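## Task

Coil the red wire around the reel as one strand turning in a single direction, with no reversal or doubling back, until the unwound remainder adds up to less than one flange's radius. Only wire lying between the two flanges counts as wound, not wire beyond their rims or inside the centre hole. The reel must end up lying flat and entirely on the table.

## Robot and tools

Robot: two arms, left_arm and right_arm, each a six-joint arm with a parallel two-finger gripper and a wrist camera. Bases in the scene frame: left_arm at (-0.016, +0.330, 0) m, right_arm at (-0.028, -0.274, 0) m, both facing +x with only tiny yaw. A camera stand sits behind the arms.

Frames. Scene frame: origin at table-top height midway between the nominal bases, +x out over the table, +y toward left_arm, +z up. Left and right in arm names are not image sides. Each arm reports end_effector_position (metres) and end_effector_quat_wxyz in its own base frame; fixed cameras and the table use the scene frame. The reported point sits between the finger pads, about 1 cm short of the tips. Gripper +z runs along the fingers; the fingers open and close along gripper y. Reports can be off by a few centimetres, more at long reach, and an arm may rest a few cm short of a commanded pose from friction or load without touching anything.

Command row (shared by execute_actions and move): 14 numbers in [-1, 1], one list covering both arms: dx, dy, dz, rx, ry, rz, opening for left_arm, then the same seven for right_arm. dx..rz are an offset, not a pose, measured along that arm's own base axes from its current Hand target; rx, ry, rz form one rotation vector turning about the Hand target's position. Scale: 1.0 = 0.6 m or 180 degrees. Opening is absolute: +1 fully open (0.094 m), -1 closed. An all-zero pose part re-requests the current Hand target; a 0 in the opening slot is a real command (half open), so repeat the present opening to leave a gripper alone. Orientation requests are clipped to within 40 degrees of the measured orientation each step.

execute_actions(actions, cameras): actions is a list of actions; each action is up to 15 rows, one per 1/30 s step, and a short action repeats its last row to fill 15 steps. Every row in an action is offset from the Hand target at that action's start, not from the previous row; each new action restarts from the updated Hand target, so the same offset twice moves twice as far. An empty actions list returns state plus all camera images. cameras takes names (cam_high, cam_low, cam_left_wrist, cam_right_wrist), ["all"], or []; an unknown name invalidates the call.

move(target, speed, blend, opening_speed, grip_force, blocking, cameras): drives each gripper in a straight line toward target, one 14-number row or a list of up to 15 rows, all offsets from the Hand targets at the move's start. speed is metres per second, 0.002 to 2.9 (default 0.25), one value or one per target; rotation is capped at twice that in rad/s. blend (m) rounds corners between listed targets; 0 stops at each. opening_speed (per second on the -1..+1 scale, at least 0.2) makes openings change gradually. grip_force is newtons per pad, 10 to 50, one value or one per arm, and persists; lower values close slowly. blocking=false returns after about 0.5 s while the move continues. Paths do not avoid obstacles or the other arm, and grippers lag and overshoot more at high speed. Steer around an arm's own base rather than close past it. The result adds a move: line giving the ending (done, off_target, moving, held, fault) and limits such as paced or held. done means at rest within 10 mm and 2 degrees of target; it says nothing about contact.

wait(seconds 0 to 10, cameras): lets time pass holding commands. stop(cameras): brakes a running move. zoom_image(camera, region [x0, y0, x1, y1] pixels, max 504x504): enlarges part of a camera's newest image. read_manual(section): licence texts only. finished_scene(scene): ends the current scene irreversibly; pass its number.

Result lines: Hand target (the commanded pose the next offsets start from), end_effector_position, quaternion, Joint positions (last entry is finger opening in m), joint torques (include gravity, fixed offsets, noise), grip_measured (same scale as opening, reads a little wide when empty, narrower under squeeze), grip_effort_nm (motor effort, negative closing; not a pad force), Tool commands, joint velocities (may be omitted when all are at noise level), and step readings of position for action calls. MOTOR HOT warns near overheating; an OVER-TEMPERATURE FAULT folds and disables that arm.

Cameras: cam_high and cam_low are fixed, each wrist camera rides its arm; all are 896x504. Calibration may be off by a couple of degrees and millimetres.

Avoid: dropping or releasing moving items, fast impacts, strong pushes on the table or heavy things, letting anything fall or rest off the table, the arms pressing or gripping each other or the grippers and wrist cameras colliding, strain on a wrist camera cable, arms stuck pushing toward unreachable poses (heat), and any arm stop. To end a press, command the target back beyond the gripper. Release by commanding an opening well above grip_measured. Close slowly on soft or fragile items.

Each tool is called after ">>>" by a JSON object that holds its "name" and its "arguments".

## Session

>>> {"name": "execute_actions", "arguments": {"actions": []}}

Scene clock: 0.00 s.
left_arm: end_effector_position=(+0.3978, +0.0256, +0.1170) grip_measured=+1.000 grip_effort_nm=n/a end_effector_quat_wxyz=(+0.604, -0.042, +0.794, +0.056) | right_arm: end_effector_position=(+0.4000, -0.0384, +0.1029) grip_measured=+1.000 grip_effort_nm=n/a end_effector_quat_wxyz=(+0.579, +0.112, +0.803, -0.086)
Joint positions: left_arm=[-0.003 1.505 0.357 0.88 -0.144 0 0.094] | right_arm=[0.037 1.553 0.401 0.815 0.306 0.095 0.094]
Joint velocities: within noise
Joint torques (N m): no reading
Heat: left arm: 47 °C; right arm: 45 °C.
Hand target: left_arm +0.3987, +0.0257, +0.1194; +0.606, -0.043, +0.792, +0.056 | right_arm +0.4018, -0.0387, +0.1076; +0.583, +0.113, +0.800, -0.086
Tool commands: left_gripper/opening=+1.0 right_gripper/opening=+1.0

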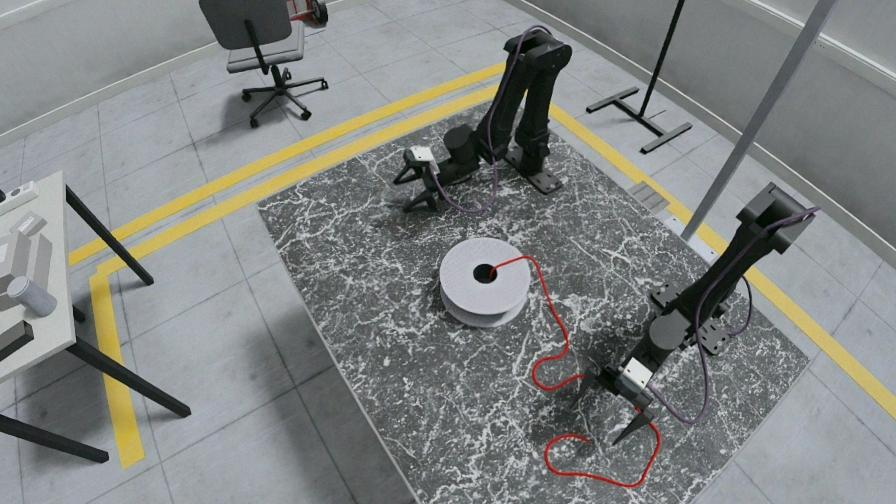

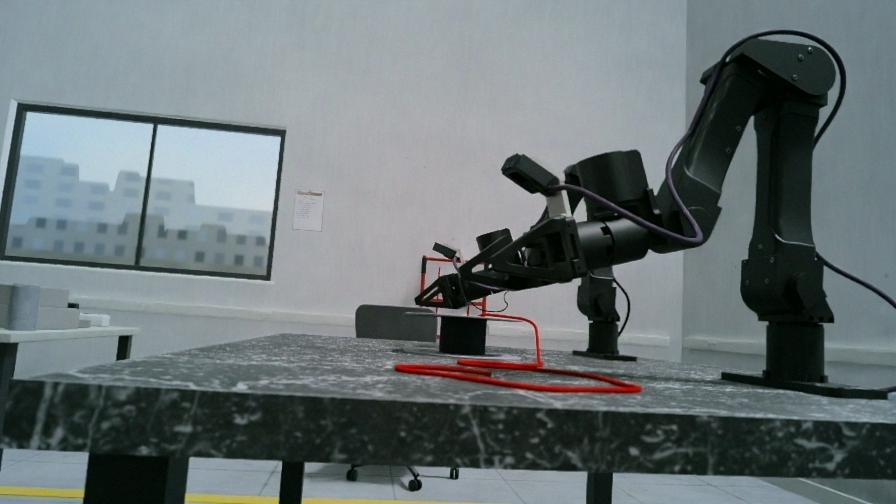

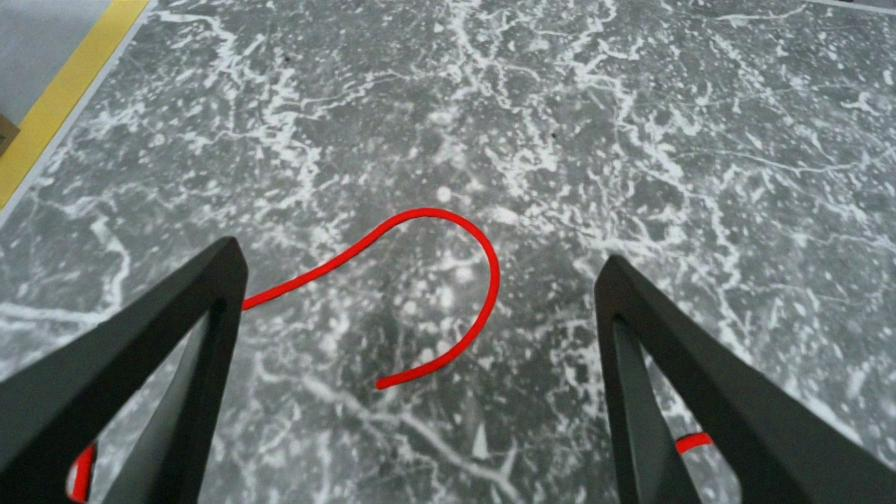

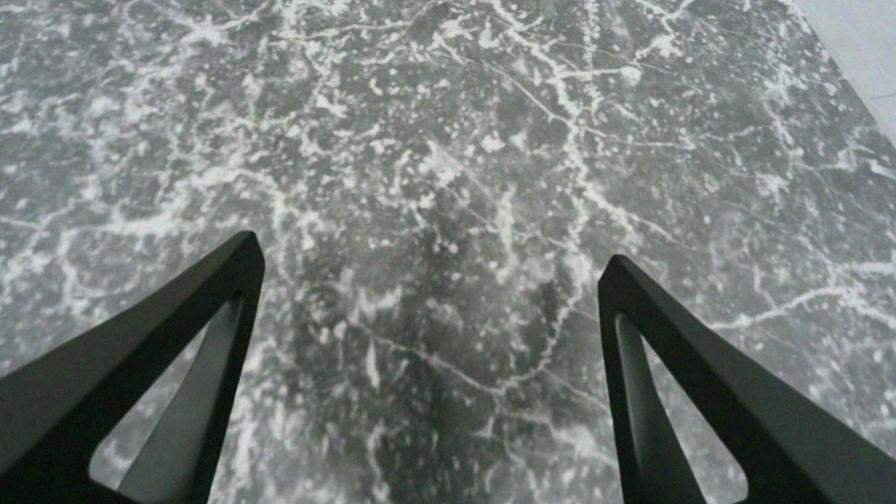

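>>> {"name": "zoom_image", "arguments": {"camera": "cam_high", "region": [400, 200, 700, 368]}}

>>> {"name": "zoom_image", "arguments": {"camera": "cam_low", "region": [360, 260, 680, 440]}}

>>> {"name": "zoom_image", "arguments": {"camera": "cam_high", "region": [500, 330, 800, 498]}}

Scaled by 1.680 from the camera's 896x504 image, which has a finer 1280x720 frame.

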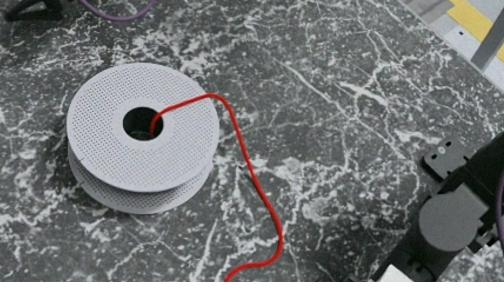

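Scaled by 1.575 from the camera's 896x504 image, which has a finer 1280x720 frame.

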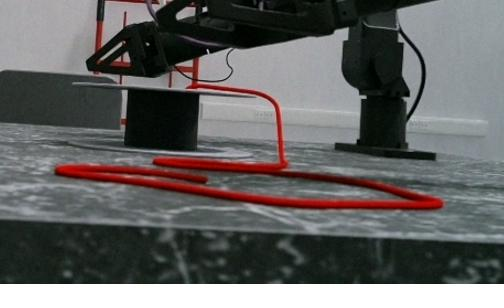

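Scaled by 1.680 from the camera's 896x504 image, which has a finer 1280x720 frame.

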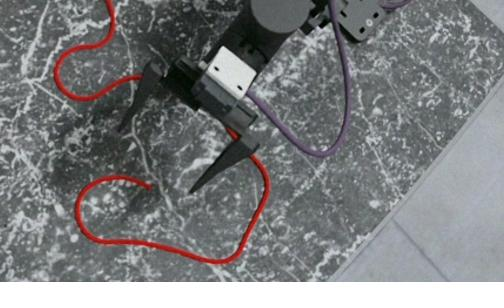

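>>> {"name": "move", "arguments": {"target": [0,0,0,0,0,0,1, -0.188,0.436,0.237,0,0,0.3,1], "speed": 0.3, "cameras": ["all"]}}

Scene clock: 57.83 s.
left_arm: end_effector_position=(+0.3978, +0.0256, +0.1170) grip_measured=+1.000 grip_effort_nm=0.02 end_effector_quat_wxyz=(+0.604, -0.042, +0.794, +0.056) | right_arm: end_effector_position=(+0.2886, +0.2191, +0.2380) grip_measured=+1.000 grip_effort_nm=-0.02 end_effector_quat_wxyz=(+0.554, -0.257, +0.770, +0.184)
Joint positions: left_arm=[-0.003 1.505 0.357 0.88 -0.144 0 0.094] | right_arm=[0.65 0.982 0.661 -0.003 0.006 0.001 0.094]
Joint torques (N m): left_arm=[-0.03 -5.14 6.01 2.47 -0.09 0.03] | right_arm=[0.14 -2.24 9.87 1.97 -0.05 -0.11]
Heat: left arm: 53 °C; right arm: 46 °C.
Hand target: left_arm +0.3987, +0.0257, +0.1194; +0.606, -0.043, +0.792, +0.056 | right_arm +0.2890, +0.2230, +0.2499; +0.559, -0.263, +0.764, +0.188
Off the commanded pose: left_arm 0.003 m, 0 deg | right_arm 0.012 m, 1 deg.
move: off_target (right_arm)
camera_calibration:
cam_right_wrist: T_world_to_cam=[[0.615769, -0.784752, 0.0706675, -0.026457], [-0.706248, -0.589477, -0.392084, 0.433805], [0.349345, 0.191524, -0.917211, 0.188232], [0, 0, 0, 1]] pos_world=[0.256908, 0.198905, 0.344606]

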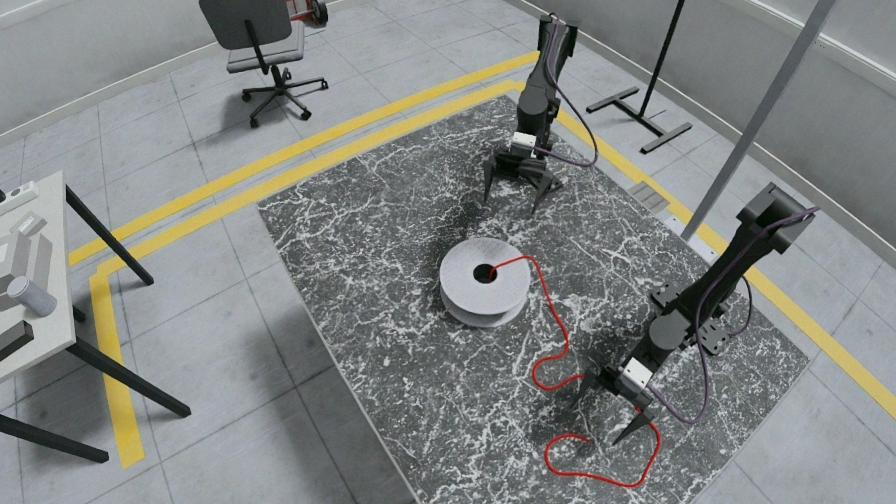

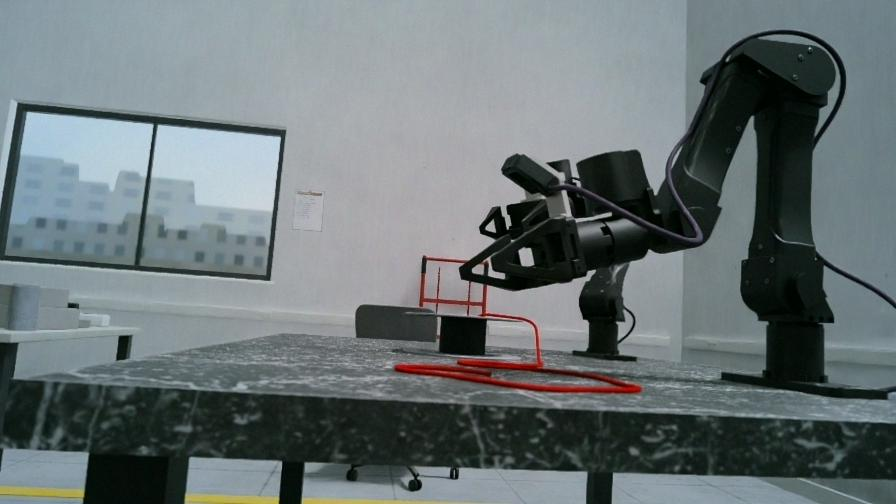

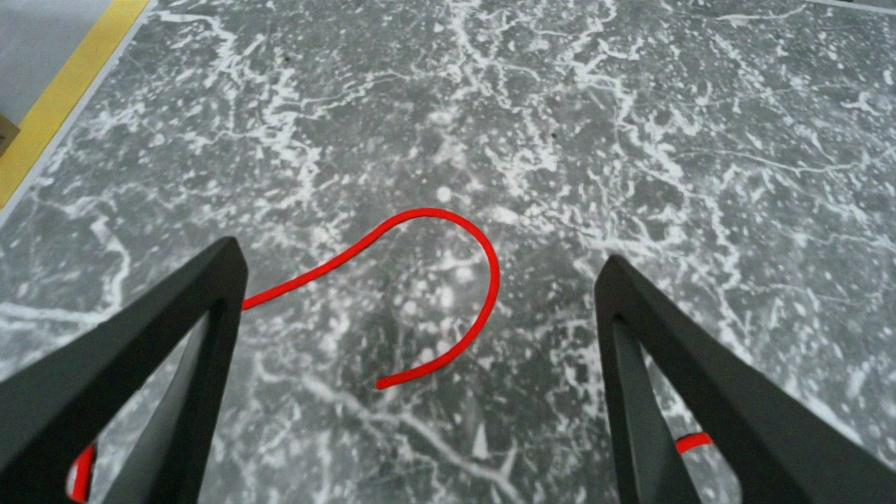

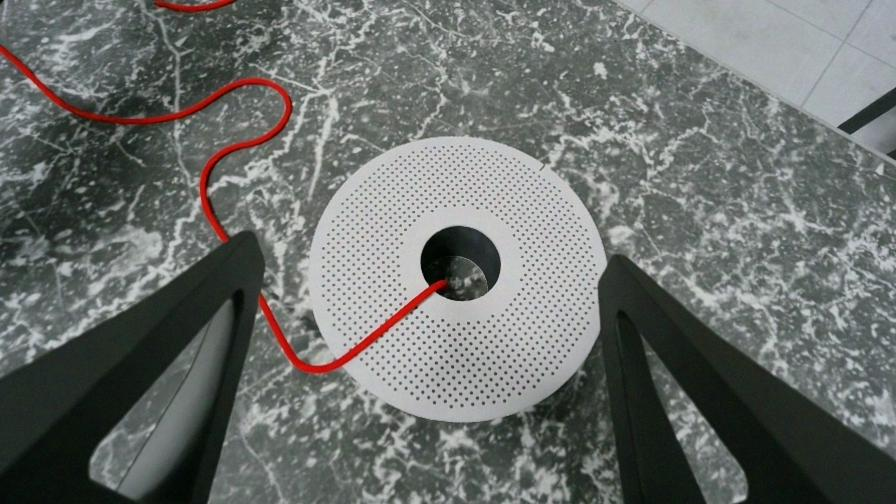

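>>> {"name": "zoom_image", "arguments": {"camera": "cam_right_wrist", "region": [300, 120, 620, 300]}}

>>> {"name": "zoom_image", "arguments": {"camera": "cam_right_wrist", "region": [390, 200, 530, 320]}}

>>> {"name": "zoom_image", "arguments": {"camera": "cam_right_wrist", "region": [480, 130, 620, 240]}}

>>> {"name": "zoom_image", "arguments": {"camera": "cam_right_wrist", "region": [300, 280, 620, 460]}}

Scaled by 1.575 from the camera's 896x504 image, which has a finer 1280x720 frame.

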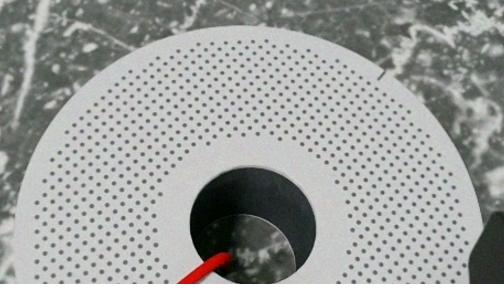

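Scaled by 3.600 from the camera's 896x504 image, which has a finer 1280x720 frame.

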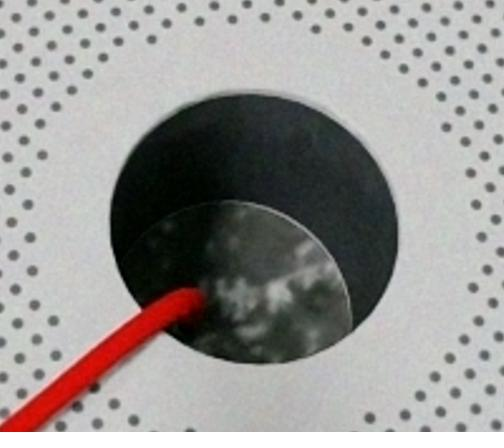

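Scaled by 3.600 from the camera's 896x504 image, which has a finer 1280x720 frame.

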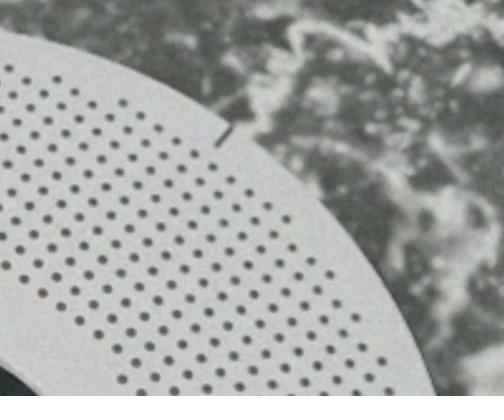

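Scaled by 1.575 from the camera's 896x504 image, which has a finer 1280x720 frame.

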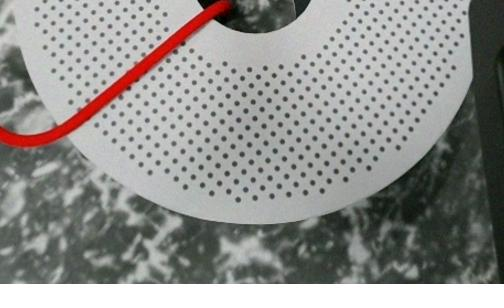

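>>> {"name": "move", "arguments": {"target": [0.0065,-0.0055,-0.02,0.1867,0.3964,-0.3161,1, 0,0,0,0,0,0,1], "speed": 0.3, "cameras": ["cam_left_wrist","cam_high"]}}

Scene clock: 170.23 s.
left_arm: end_effector_position=(+0.3977, +0.0243, +0.1069) grip_measured=+1.000 grip_effort_nm=0.02 end_effector_quat_wxyz=(+0.002, +0.501, +0.865, -0.001) | right_arm: end_effector_position=(+0.2886, +0.2191, +0.2378) grip_measured=+1.000 grip_effort_nm=-0.02 end_effector_quat_wxyz=(+0.554, -0.257, +0.770, +0.184)
Joint positions: left_arm=[0.06 2.068 1.855 -1.355 0.003 1.11 0.094] | right_arm=[0.65 0.982 0.661 -0.004 0.006 0.001 0.094]
Joint torques (N m): left_arm=[-0.54 -8.62 9.31 0.3 -0.11 0.12] | right_arm=[0.38 -2.18 9.81 1.97 -0.07 -0.07]
Heat: left arm: 52 °C; right arm: 46 °C.
Hand target: left_arm +0.4026, +0.0225, +0.1075; +0.000, +0.508, +0.862, +0.000 | right_arm +0.2889, +0.2229, +0.2498; +0.559, -0.263, +0.764, +0.188
Off the commanded pose: left_arm 0.005 m, 1 deg | right_arm 0.013 m, 1 deg.
move: off_target (right_arm)
camera_calibration:
cam_left_wrist: T_world_to_cam=[[-0.832805, -0.553565, 0.00121558, 0.34064], [-0.362452, 0.546944, 0.754639, 0.0582016], [-0.418406, 0.628027, -0.656139, 0.330988], [0, 0, 0, 1]] pos_world=[0.44327, -0.0511362, 0.172839]
Images, in order (width x height): cam_high 896x504, cam_left_wrist 896x504.

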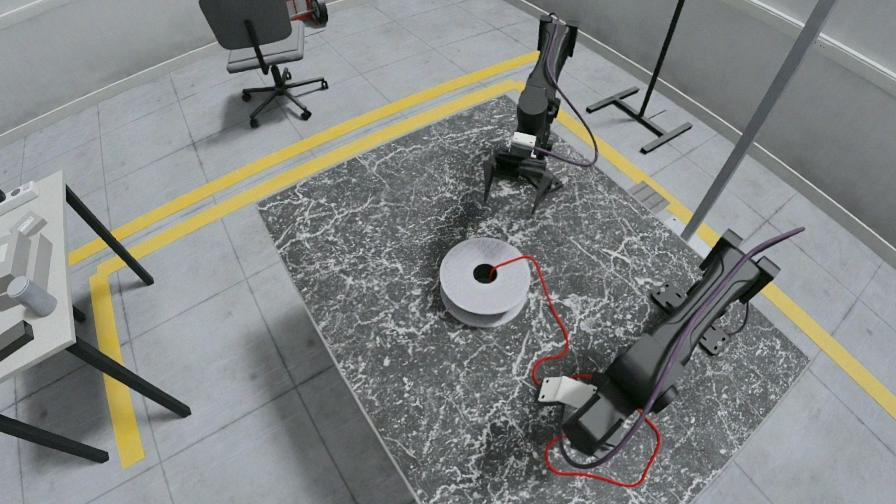

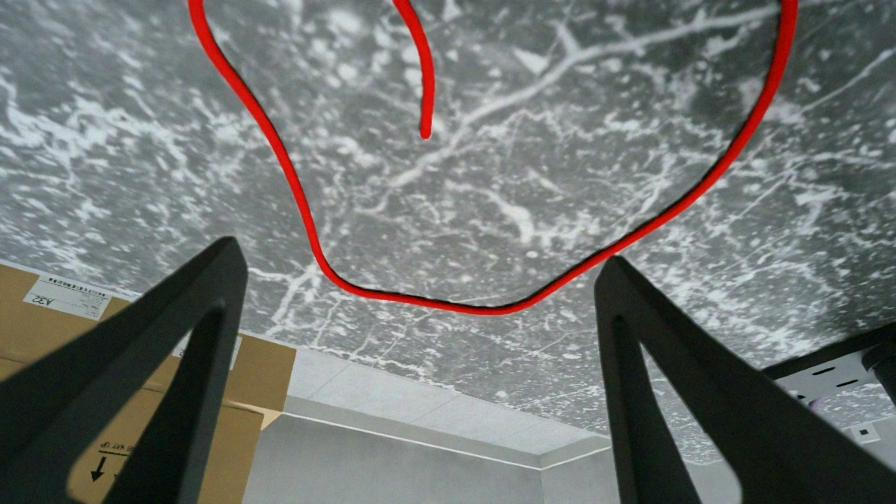

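>>> {"name": "move", "arguments": {"target": [0,0.003,-0.145,0,0,0,0.2, 0,0,0,0,0,0,1], "speed": 0.15, "cameras": ["cam_left_wrist","cam_low"]}}

Scene clock: 184.23 s.
left_arm: end_effector_position=(+0.4067, +0.0250, +0.0295) grip_measured=+0.202 grip_effort_nm=-0.10 end_effector_quat_wxyz=(+0.009, +0.504, +0.864, +0.005) | right_arm: end_effector_position=(+0.2886, +0.2191, +0.2378) grip_measured=+1.000 grip_effort_nm=-0.02 end_effector_quat_wxyz=(+0.554, -0.257, +0.770, +0.184)
Joint positions: left_arm=[0.06 2.122 1.627 -1.055 0.002 1.115 0.056] | right_arm=[0.65 0.982 0.661 -0.004 0.006 0.001 0.094]
Joint torques (N m): left_arm=[-0.21 -9.48 4.81 0.64 -0.1 0.11] | right_arm=[0.21 -2.1 10.06 2 -0.09 -0.11]
Heat: left arm: 47 °C; right arm: 46 °C.
Hand target: left_arm +0.4025, +0.0244, +0.0204; +0.000, +0.508, +0.862, +0.000 | right_arm +0.2889, +0.2229, +0.2498; +0.559, -0.263, +0.764, +0.188
Off the commanded pose: left_arm 0.010 m, 1 deg | right_arm 0.013 m, 1 deg.
move: off_target (right_arm)
camera_calibration:
cam_left_wrist: T_world_to_cam=[[-0.835423, -0.549393, -0.0153694, 0.350011], [-0.373695, 0.547302, 0.748874, 0.124297], [-0.403014, 0.63137, -0.662534, 0.277326], [0, 0, 0, 1]] pos_world=[0.450622, -0.0508297, 0.0960349]
Images, in order (width x height): cam_low 896x504, cam_left_wrist 896x504.

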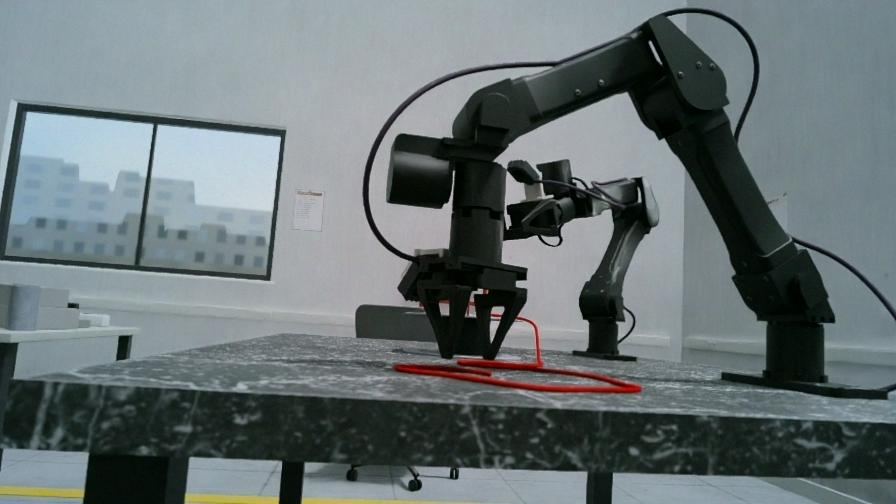

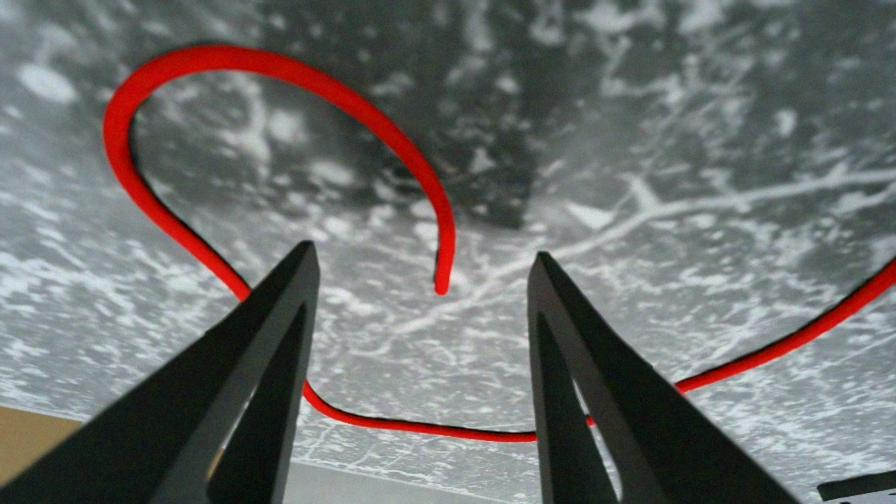

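>>> {"name": "move", "arguments": {"target": [-0.004,0,-0.025,0,0,0,-0.2, 0,0,0,0,0,0,1], "speed": 0.06, "cameras": ["cam_left_wrist"]}}

Scene clock: 189.10 s.
left_arm: end_effector_position=(+0.4068, +0.0250, +0.0188) grip_measured=-0.198 grip_effort_nm=-0.10 end_effector_quat_wxyz=(+0.015, +0.504, +0.864, +0.008) | right_arm: end_effector_position=(+0.2886, +0.2191, +0.2378) grip_measured=+1.000 grip_effort_nm=-0.02 end_effector_quat_wxyz=(+0.554, -0.257, +0.770, +0.184)
Joint positions: left_arm=[0.06 2.122 1.583 -0.998 0.002 1.116 0.038] | right_arm=[0.65 0.982 0.661 -0.004 0.006 0.001 0.094]
Joint torques (N m): left_arm=[-0.16 -8.87 4.42 0.68 -0.09 0.11] | right_arm=[0.24 -2.09 10.02 2.01 -0.08 -0.11]
Heat: left arm: 46 °C; right arm: 46 °C.
Hand target: left_arm +0.4002, +0.0244, +0.0054; +0.000, +0.508, +0.862, +0.000 | right_arm +0.2889, +0.2229, +0.2498; +0.559, -0.263, +0.764, +0.188
Off the commanded pose: left_arm 0.015 m, 2 deg | right_arm 0.013 m, 1 deg.
move: off_target (left_arm, right_arm)
camera_calibration:
cam_left_wrist: T_world_to_cam=[[-0.835611, -0.548694, -0.02625, 0.350181], [-0.382595, 0.547037, 0.744561, 0.13597], [-0.394176, 0.632207, -0.667038, 0.266667], [0, 0, 0, 1]] pos_world=[0.44975, -0.0508277, 0.0858313]
Images, in order (width x height): cam_left_wrist 896x504.

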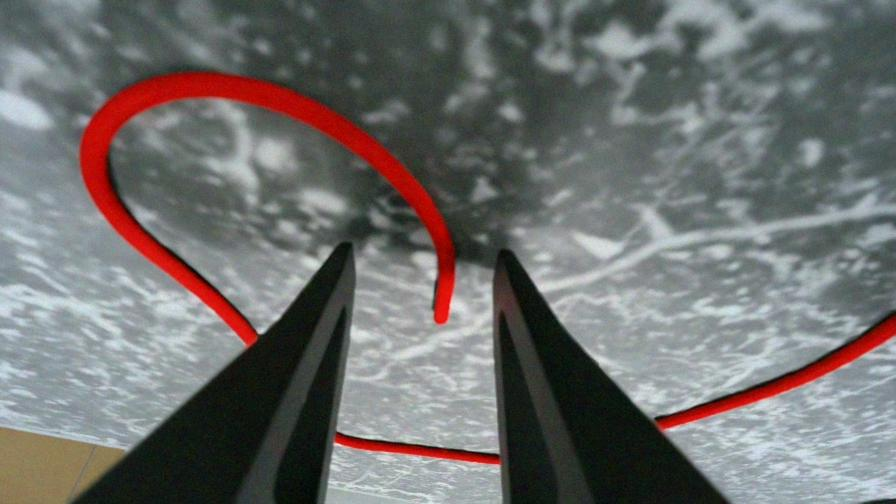

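>>> {"name": "move", "arguments": {"target": [-0.006,0.002,-0.016,0,0,0,-0.2, 0,0,0,0,0,0,1], "speed": 0.06, "cameras": ["cam_left_wrist"]}}

Scene clock: 193.13 s.
left_arm: end_effector_position=(+0.4055, +0.0249, +0.0147) grip_measured=-0.198 grip_effort_nm=-0.09 end_effector_quat_wxyz=(+0.015, +0.505, +0.863, +0.009) | right_arm: end_effector_position=(+0.2886, +0.2191, +0.2378) grip_measured=+1.000 grip_effort_nm=-0.02 end_effector_quat_wxyz=(+0.554, -0.257, +0.770, +0.184)
Joint positions: left_arm=[0.06 2.122 1.565 -0.98 0.002 1.119 0.038] | right_arm=[0.65 0.982 0.661 -0.004 0.006 0.001 0.094]
Joint torques (N m): left_arm=[0.09 -8.9 2.48 0.89 -0.09 0.11] | right_arm=[0.31 -2.17 9.96 1.99 -0.1 -0.09]
Heat: left arm: 45 °C; right arm: 45 °C.
Hand target: left_arm +0.3966, +0.0256, -0.0042; +0.000, +0.508, +0.862, +0.000 | right_arm +0.2889, +0.2229, +0.2498; +0.559, -0.263, +0.764, +0.188
Off the commanded pose: left_arm 0.021 m, 2 deg | right_arm 0.013 m, 1 deg.
move: off_target (left_arm, right_arm)
camera_calibration:
cam_left_wrist: T_world_to_cam=[[-0.837429, -0.545894, -0.0266891, 0.349659], [-0.381098, 0.548226, 0.744455, 0.138014], [-0.391762, 0.633599, -0.667139, 0.262531], [0, 0, 0, 1]] pos_world=[0.448261, -0.051126, 0.0817315]
Images, in order (width x height): cam_left_wrist 896x504.

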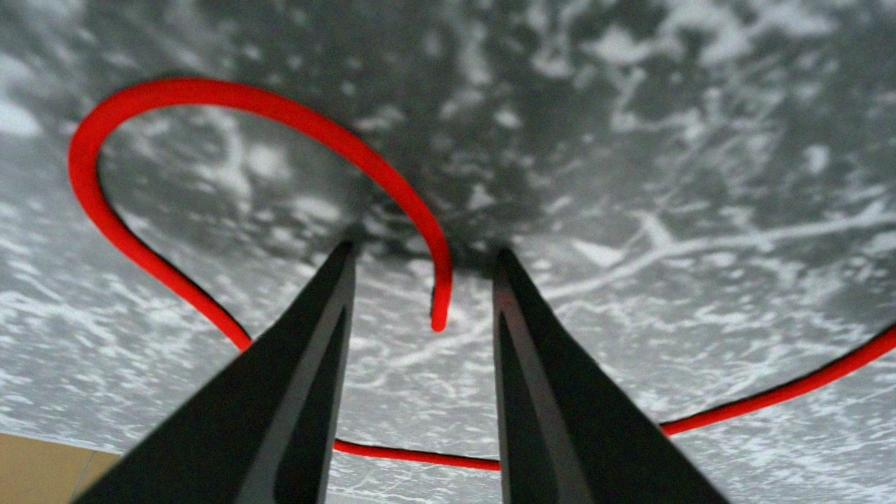

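>>> {"name": "move", "arguments": {"target": [0.006,0,0.006,0,0,0,-0.97, 0,0,0,0,0,0,1], "speed": 0.06, "grip_force": [25, 25], "opening_speed": 0.6, "cameras": ["cam_left_wrist"]}}

Scene clock: 202.40 s.
left_arm: end_effector_position=(+0.4025, +0.0237, +0.0146) grip_measured=-0.907 grip_effort_nm=-0.46 end_effector_quat_wxyz=(+0.011, +0.506, +0.863, +0.003) | right_arm: end_effector_position=(+0.2886, +0.2191, +0.2378) grip_measured=+1.000 grip_effort_nm=-0.02 end_effector_quat_wxyz=(+0.554, -0.257, +0.770, +0.184)
Joint positions: left_arm=[0.06 2.122 1.565 -0.993 0.008 1.12 0.004] | right_arm=[0.65 0.982 0.661 -0.004 0.006 0.001 0.094]
Joint torques (N m): left_arm=[0.08 -8.28 4.72 0.81 -0.14 0.09] | right_arm=[0.43 -2.28 9.83 1.96 -0.08 -0.1]
Heat: left arm: 44 °C; right arm: 45 °C.
Hand target: left_arm +0.4002, +0.0256, -0.0006; +0.000, +0.508, +0.862, +0.000 | right_arm +0.2889, +0.2229, +0.2498; +0.559, -0.263, +0.764, +0.188
Off the commanded pose: left_arm 0.015 m, 1 deg | right_arm 0.013 m, 1 deg.
grip_force (N): 25, 25
move: off_target (left_arm, right_arm)
camera_calibration:
cam_left_wrist: T_world_to_cam=[[-0.837994, -0.545526, -0.0129382, 0.346415], [-0.371686, 0.553275, 0.745477, 0.133641], [-0.399519, 0.629515, -0.666405, 0.265248], [0, 0, 0, 1]] pos_world=[0.445937, -0.0519391, 0.0816184]
Images, in order (width x height): cam_left_wrist 896x504.

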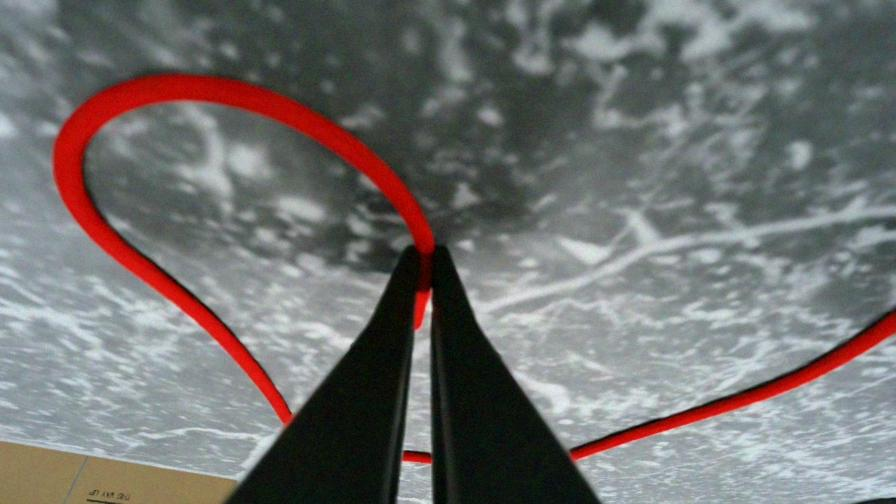

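>>> {"name": "move", "arguments": {"target": [0,0,0.14,0,0,0,-0.97, 0,0,0,0,0,0,1], "speed": 0.1, "cameras": ["cam_left_wrist","cam_high","cam_low"]}}

Scene clock: 206.50 s.
left_arm: end_effector_position=(+0.3936, +0.0242, +0.0653) grip_measured=-0.909 grip_effort_nm=-0.54 end_effector_quat_wxyz=(-0.018, +0.505, +0.863, -0.013) | right_arm: end_effector_position=(+0.2886, +0.2191, +0.2378) grip_measured=+1.000 grip_effort_nm=-0.02 end_effector_quat_wxyz=(+0.554, -0.257, +0.770, +0.184)
Joint positions: left_arm=[0.06 2.108 1.749 -1.256 0.002 1.12 0.004] | right_arm=[0.65 0.982 0.661 -0.004 0.006 0.001 0.094]
Joint torques (N m): left_arm=[0.09 -12.34 8.87 0.22 -0.1 0.11] | right_arm=[0.18 -2.17 9.95 2 -0.09 -0.11]
Heat: left arm: 44 °C; right arm: 45 °C.
Hand target: left_arm +0.4002, +0.0256, +0.0834; +0.000, +0.508, +0.862, +0.000 | right_arm +0.2889, +0.2229, +0.2498; +0.559, -0.263, +0.764, +0.188
Off the commanded pose: left_arm 0.019 m, 3 deg | right_arm 0.013 m, 1 deg.
grip_force (N): 25, 25
move: off_target (left_arm, right_arm)
camera_calibration:
cam_left_wrist: T_world_to_cam=[[-0.837113, -0.545469, 0.0412933, 0.336059], [-0.321702, 0.551946, 0.769327, 0.0710796], [-0.442435, 0.630729, -0.63752, 0.310138], [0, 0, 0, 1]] pos_world=[0.441402, -0.0515354, 0.129159]
Images, in order (width x height): cam_high 896x504, cam_low 896x504, cam_left_wrist 896x504.

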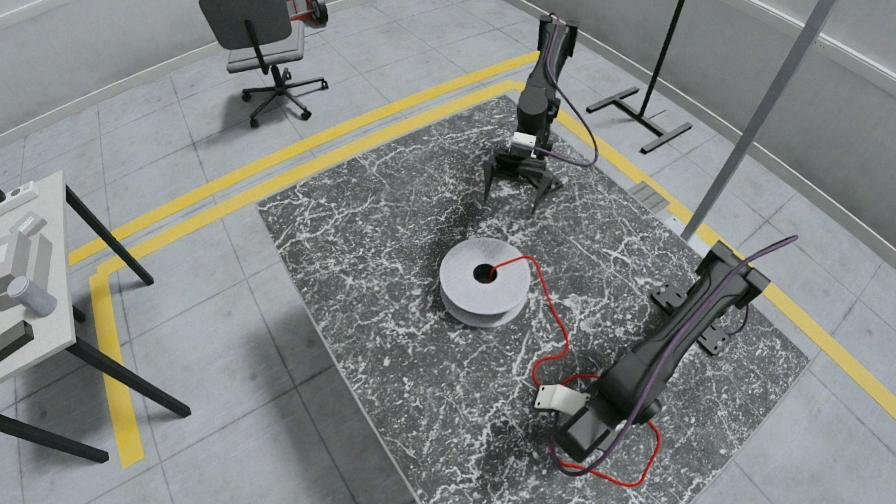

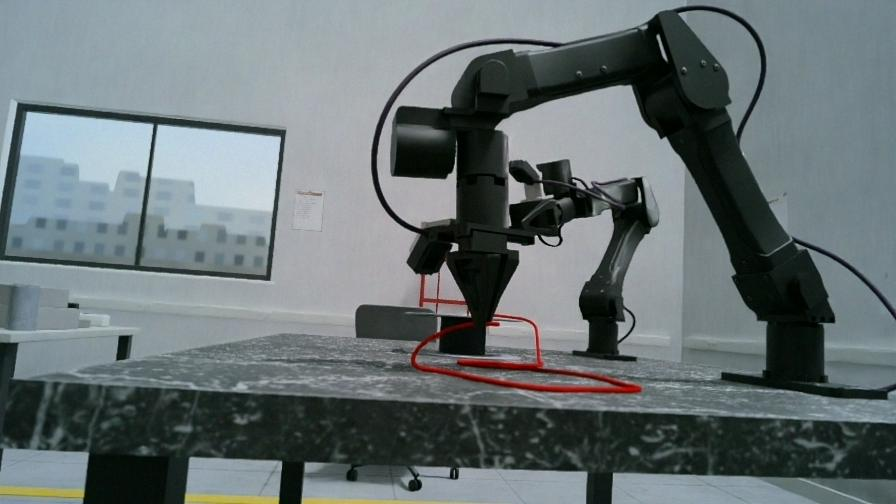

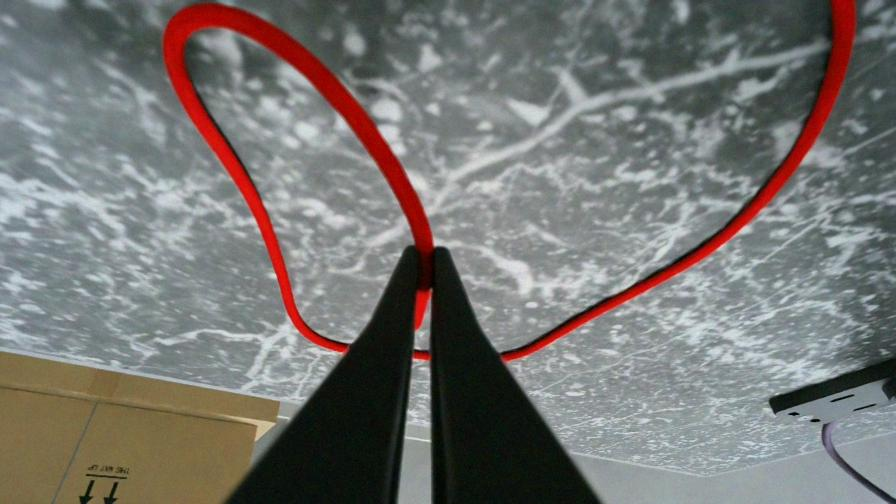

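>>> {"name": "move", "arguments": {"target": [0.0,-0.05,0.15,0,0,0,-0.97, 0,0,0,0,0,0,1], "speed": 0.15, "cameras": ["cam_left_wrist","cam_high","cam_low"]}}

Scene clock: 212.23 s.
left_arm: end_effector_position=(+0.3993, -0.0028, +0.1577) grip_measured=-0.909 grip_effort_nm=-0.54 end_effector_quat_wxyz=(+0.005, +0.509, +0.861, +0.003) | right_arm: end_effector_position=(+0.2886, +0.2191, +0.2378) grip_measured=+1.000 grip_effort_nm=-0.02 end_effector_quat_wxyz=(+0.554, -0.257, +0.770, +0.184)
Joint positions: left_arm=[-0.009 2.093 2.096 -1.562 0.001 1.059 0.004] | right_arm=[0.65 0.982 0.661 -0.004 0.006 0.001 0.094]
Joint velocities: left_arm=[within noise] | right_arm=[0.012 -0.007 -0.002 0.066 -0.007 -0.154 0]
Joint torques (N m): left_arm=[-0.4 -11.66 8.35 0.34 -0.09 0] | right_arm=[0.32 -2.15 9.98 1.98 -0.05 -0.08]
Heat: left arm: 43 °C; right arm: 45 °C.
Hand target: left_arm +0.4002, -0.0045, +0.1735; +0.000, +0.508, +0.862, +0.000 | right_arm +0.2889, +0.2229, +0.2498; +0.559, -0.263, +0.764, +0.188
Off the commanded pose: left_arm 0.016 m, 1 deg | right_arm 0.013 m, 1 deg.
joint sent to its limit (left arm) — joint 4 (wrist pitch), lower limit. The joint targets are off in orientation, not in position.
grip_force (N): 25, 25
move: off_target (left_arm, right_arm)
camera_calibration:
cam_left_wrist: T_world_to_cam=[[-0.842587, -0.538504, -0.00782938, 0.332275], [-0.359662, 0.551817, 0.752424, 0.0345868], [-0.400863, 0.636798, -0.658633, 0.375266], [0, 0, 0, 1]] pos_world=[0.442841, -0.0791229, 0.22374]
Images, in order (width x height): cam_high 896x504, cam_low 896x504, cam_left_wrist 896x504.

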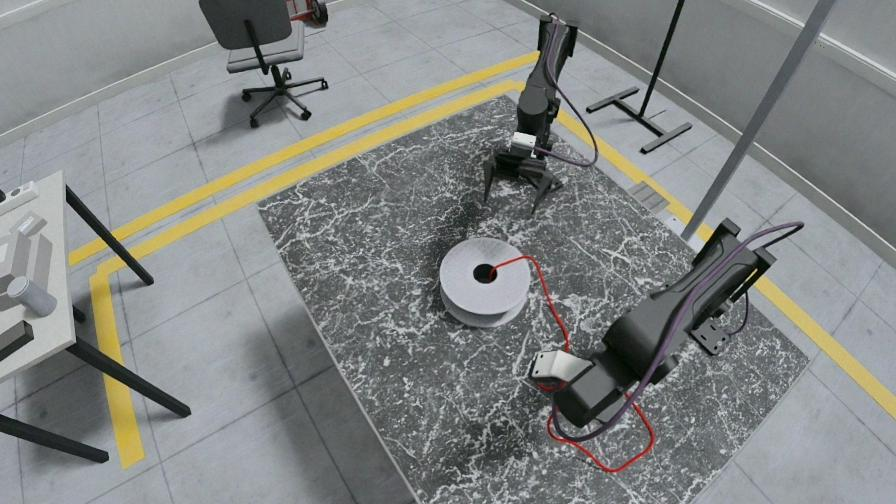

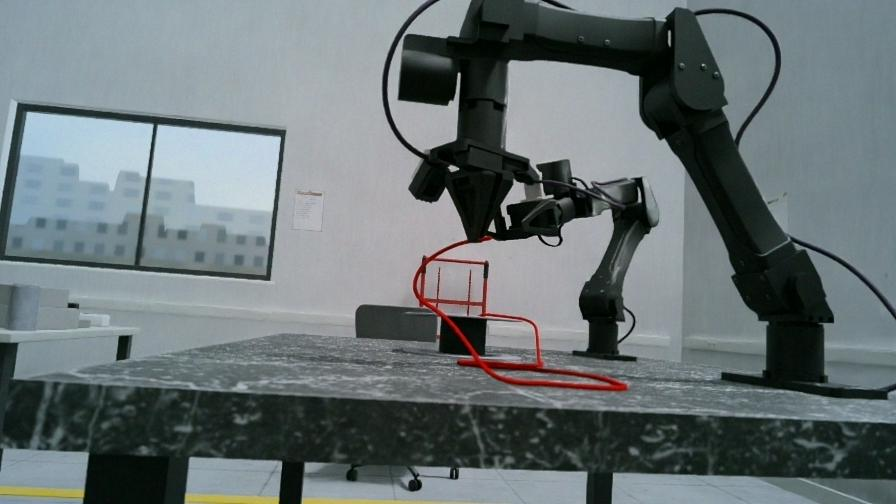

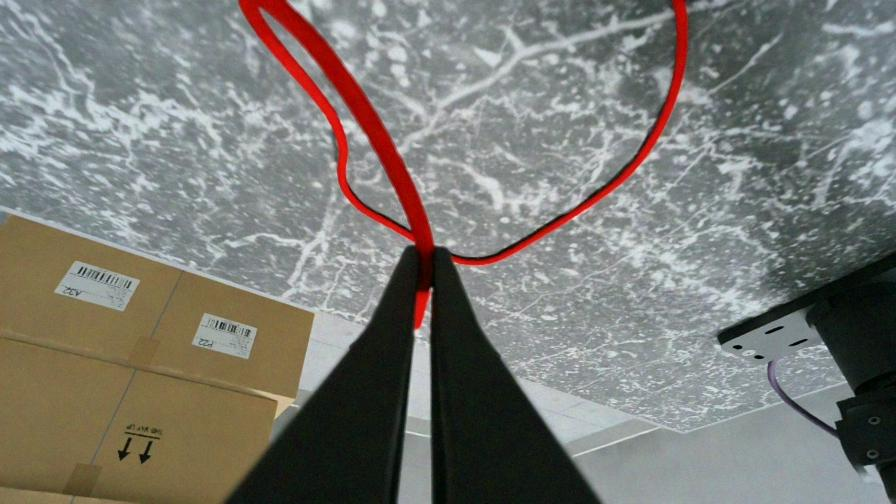

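>>> {"name": "move", "arguments": {"target": [[0,0,-0.256,0,0,0,-0.97, 0,0,0,0,0,0,1],[0,0,-0.265,0,0,0.44,-0.97, 0,0,0,0,0,0,1]], "speed": 0.2, "cameras": ["cam_left_wrist","cam_high"]}}

Scene clock: 236.30 s.
left_arm: end_effector_position=(+0.4075, -0.0029, +0.0282) grip_measured=-0.909 grip_effort_nm=-0.54 end_effector_quat_wxyz=(+0.016, -0.155, +0.988, -0.003) | right_arm: end_effector_position=(+0.2886, +0.2191, +0.2378) grip_measured=+1.000 grip_effort_nm=-0.02 end_effector_quat_wxyz=(+0.554, -0.257, +0.770, +0.184)
Joint positions: left_arm=[-0.009 2.112 1.606 -1.031 0.001 -0.32 0.004] | right_arm=[0.65 0.982 0.661 -0.004 0.006 0.001 0.094]
Joint torques (N m): left_arm=[-0.44 -9.07 3.97 0.67 -0.08 -0.13] | right_arm=[0.17 -2.1 9.83 1.99 -0.08 -0.1]
Heat: left arm: 41 °C; right arm: 45 °C.
Hand target: left_arm +0.4002, -0.0045, +0.0144; +0.000, -0.158, +0.987, +0.000 | right_arm +0.2889, +0.2229, +0.2498; +0.559, -0.263, +0.764, +0.188
Off the commanded pose: left_arm 0.016 m, 2 deg | right_arm 0.013 m, 1 deg.
grip_force (N): 25, 25
move: off_target (left_arm, right_arm)
camera_calibration:
cam_left_wrist: T_world_to_cam=[[0.368134, -0.92965, 0.0151178, -0.157055], [-0.632746, -0.238582, 0.736689, 0.244444], [-0.681256, -0.280766, -0.676063, 0.40552], [0, 0, 0, 1]] pos_world=[0.488752, 0.02617, 0.0964519]
Images, in order (width x height): cam_high 896x504, cam_left_wrist 896x504.

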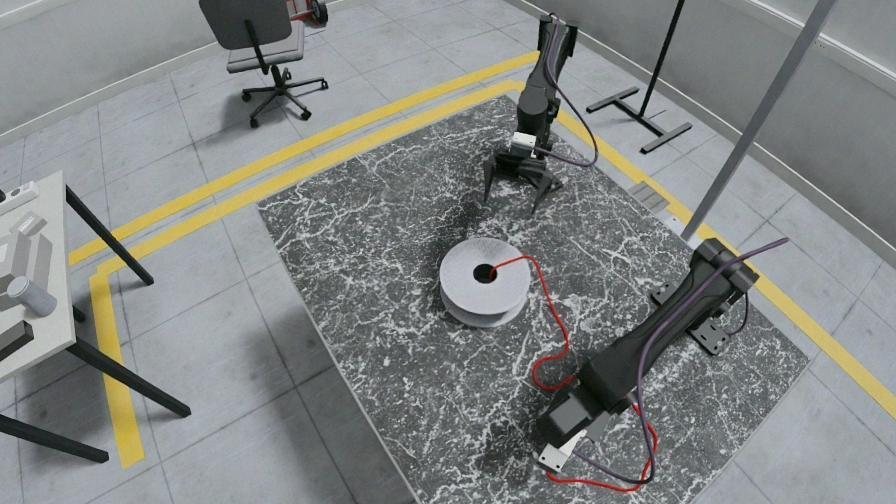

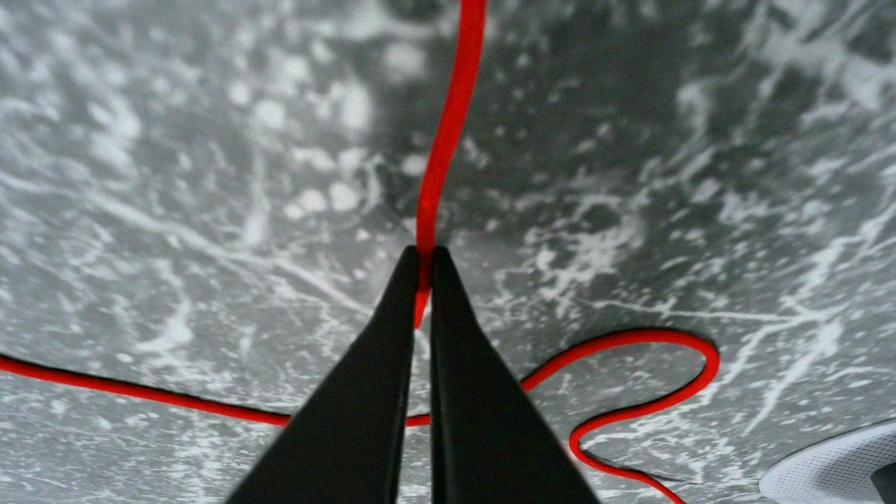

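>>> {"name": "move", "arguments": {"target": [[-0.005,0,-0.025,0,0,0,-0.97, 0,0,0,0,0,0,1],[-0.005,0,-0.025,0,0,0,-0.3, 0,0,0,0,0,0,1]], "speed": 0.1, "cameras": ["cam_left_wrist"]}}

Scene clock: 241.30 s.
left_arm: end_effector_position=(+0.4038, -0.0028, +0.0153) grip_measured=-0.302 grip_effort_nm=0.15 end_effector_quat_wxyz=(+0.016, -0.155, +0.988, -0.003) | right_arm: end_effector_position=(+0.2886, +0.2191, +0.2378) grip_measured=+1.000 grip_effort_nm=-0.02 end_effector_quat_wxyz=(+0.554, -0.257, +0.770, +0.184)
Joint positions: left_arm=[-0.009 2.113 1.554 -0.98 0.001 -0.321 0.033] | right_arm=[0.65 0.982 0.661 -0.004 0.006 0.001 0.094]
Joint torques (N m): left_arm=[-0.42 -8.55 3.89 0.74 -0.09 -0.07] | right_arm=[0.29 -2.21 9.99 1.96 -0.05 -0.12]
Heat: left arm: 41 °C; right arm: 45 °C.
Hand target: left_arm +0.3971, -0.0045, -0.0005; +0.000, -0.158, +0.987, +0.001 | right_arm +0.2889, +0.2229, +0.2498; +0.559, -0.263, +0.764, +0.188
Off the commanded pose: left_arm 0.017 m, 2 deg | right_arm 0.013 m, 1 deg.
grip_force (N): 25, 25
move: off_target (left_arm, right_arm); target 2's new opening was sent with left_arm's hand 0.017 m and 2 deg from that target
camera_calibration:
cam_left_wrist: T_world_to_cam=[[0.368784, -0.929396, 0.0148955, -0.155673], [-0.632048, -0.238982, 0.737159, 0.251197], [-0.681552, -0.281267, -0.675555, 0.394353], [0, 0, 0, 1]] pos_world=[0.48495, 0.0262679, 0.0835539]
Images, in order (width x height): cam_left_wrist 896x504.

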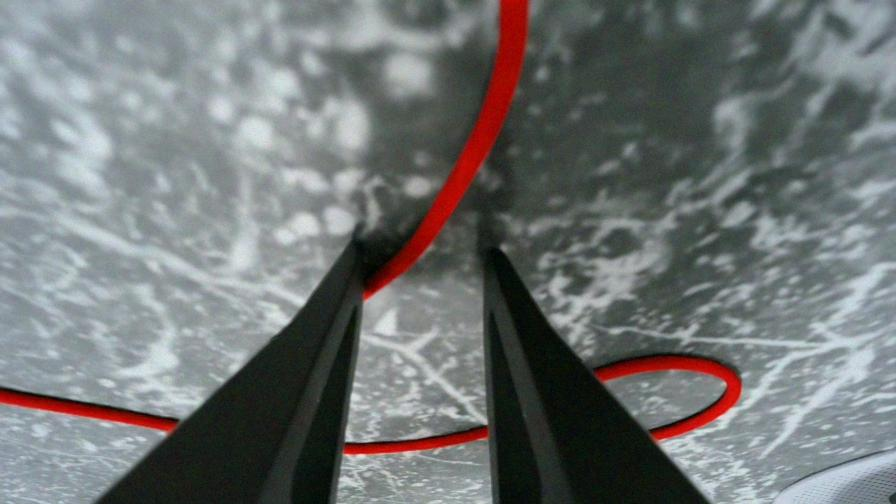

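>>> {"name": "move", "arguments": {"target": [0.02,0,0.2,0,0,0,0.2, 0,0,0,0,0,0,1], "speed": 0.25, "cameras": ["cam_left_wrist", "cam_low"]}}

Scene clock: 247.03 s.
left_arm: end_effector_position=(+0.4053, -0.0029, +0.1160) grip_measured=+0.198 grip_effort_nm=0.15 end_effector_quat_wxyz=(-0.004, -0.155, +0.988, +0.000) | right_arm: end_effector_position=(+0.2886, +0.2191, +0.2378) grip_measured=+1.000 grip_effort_nm=-0.01 end_effector_quat_wxyz=(+0.554, -0.257, +0.770, +0.184)
Joint positions: left_arm=[-0.009 2.113 1.959 -1.425 0.001 -0.321 0.056] | right_arm=[0.65 0.982 0.661 -0.004 0.006 0.001 0.094]
Joint torques (N m): left_arm=[-0.4 -9.72 8.75 0.32 -0.09 -0.05] | right_arm=[0.13 -2.07 9.92 2.02 -0.03 -0.08]
Heat: left arm: 41 °C; right arm: 45 °C.
Hand target: left_arm +0.4092, -0.0045, +0.1195; +0.000, -0.158, +0.987, +0.000 | right_arm +0.2889, +0.2229, +0.2498; +0.559, -0.263, +0.764, +0.188
Off the commanded pose: left_arm 0.005 m, 1 deg | right_arm 0.013 m, 1 deg.
grip_force (N): 25, 25
move: off_target (right_arm)
camera_calibration:
cam_left_wrist: T_world_to_cam=[[0.369476, -0.92924, -0.000587679, -0.15622], [-0.601321, -0.239574, 0.762245, 0.162569], [-0.70845, -0.281278, -0.647288, 0.471014], [0, 0, 0, 1]] pos_world=[0.489165, 0.0262676, 0.180872]
Images, in order (width x height): cam_low 896x504, cam_left_wrist 896x504.

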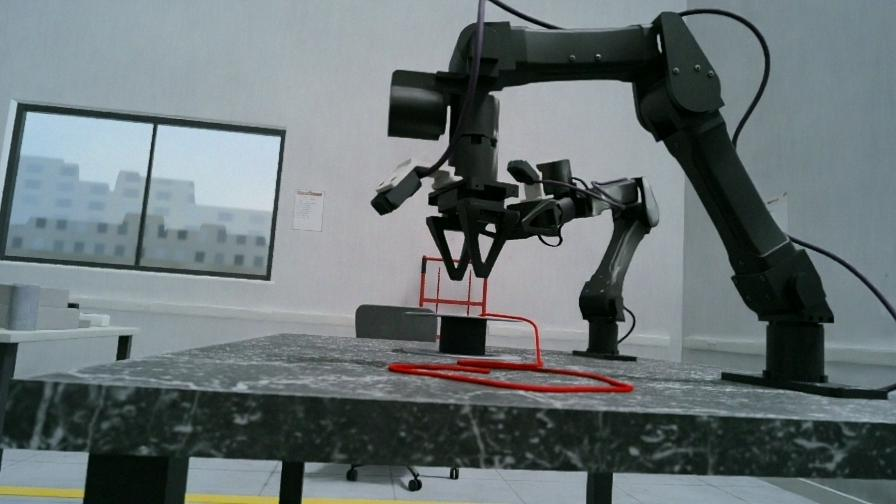

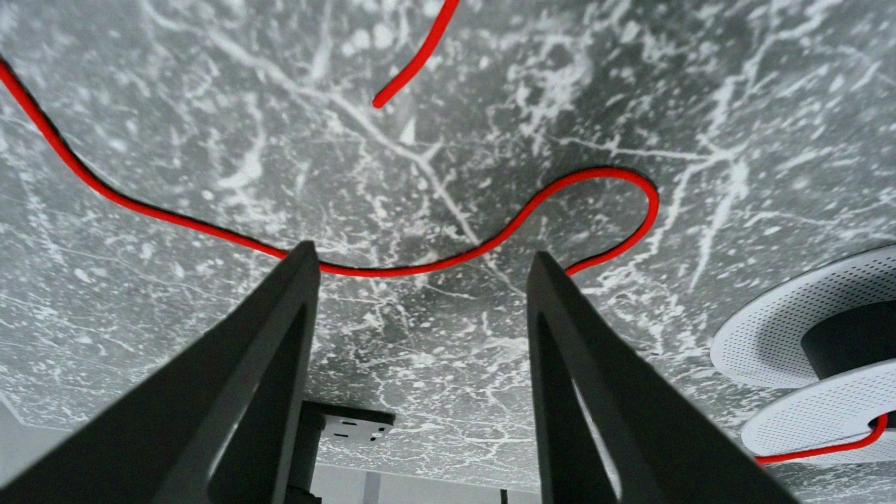

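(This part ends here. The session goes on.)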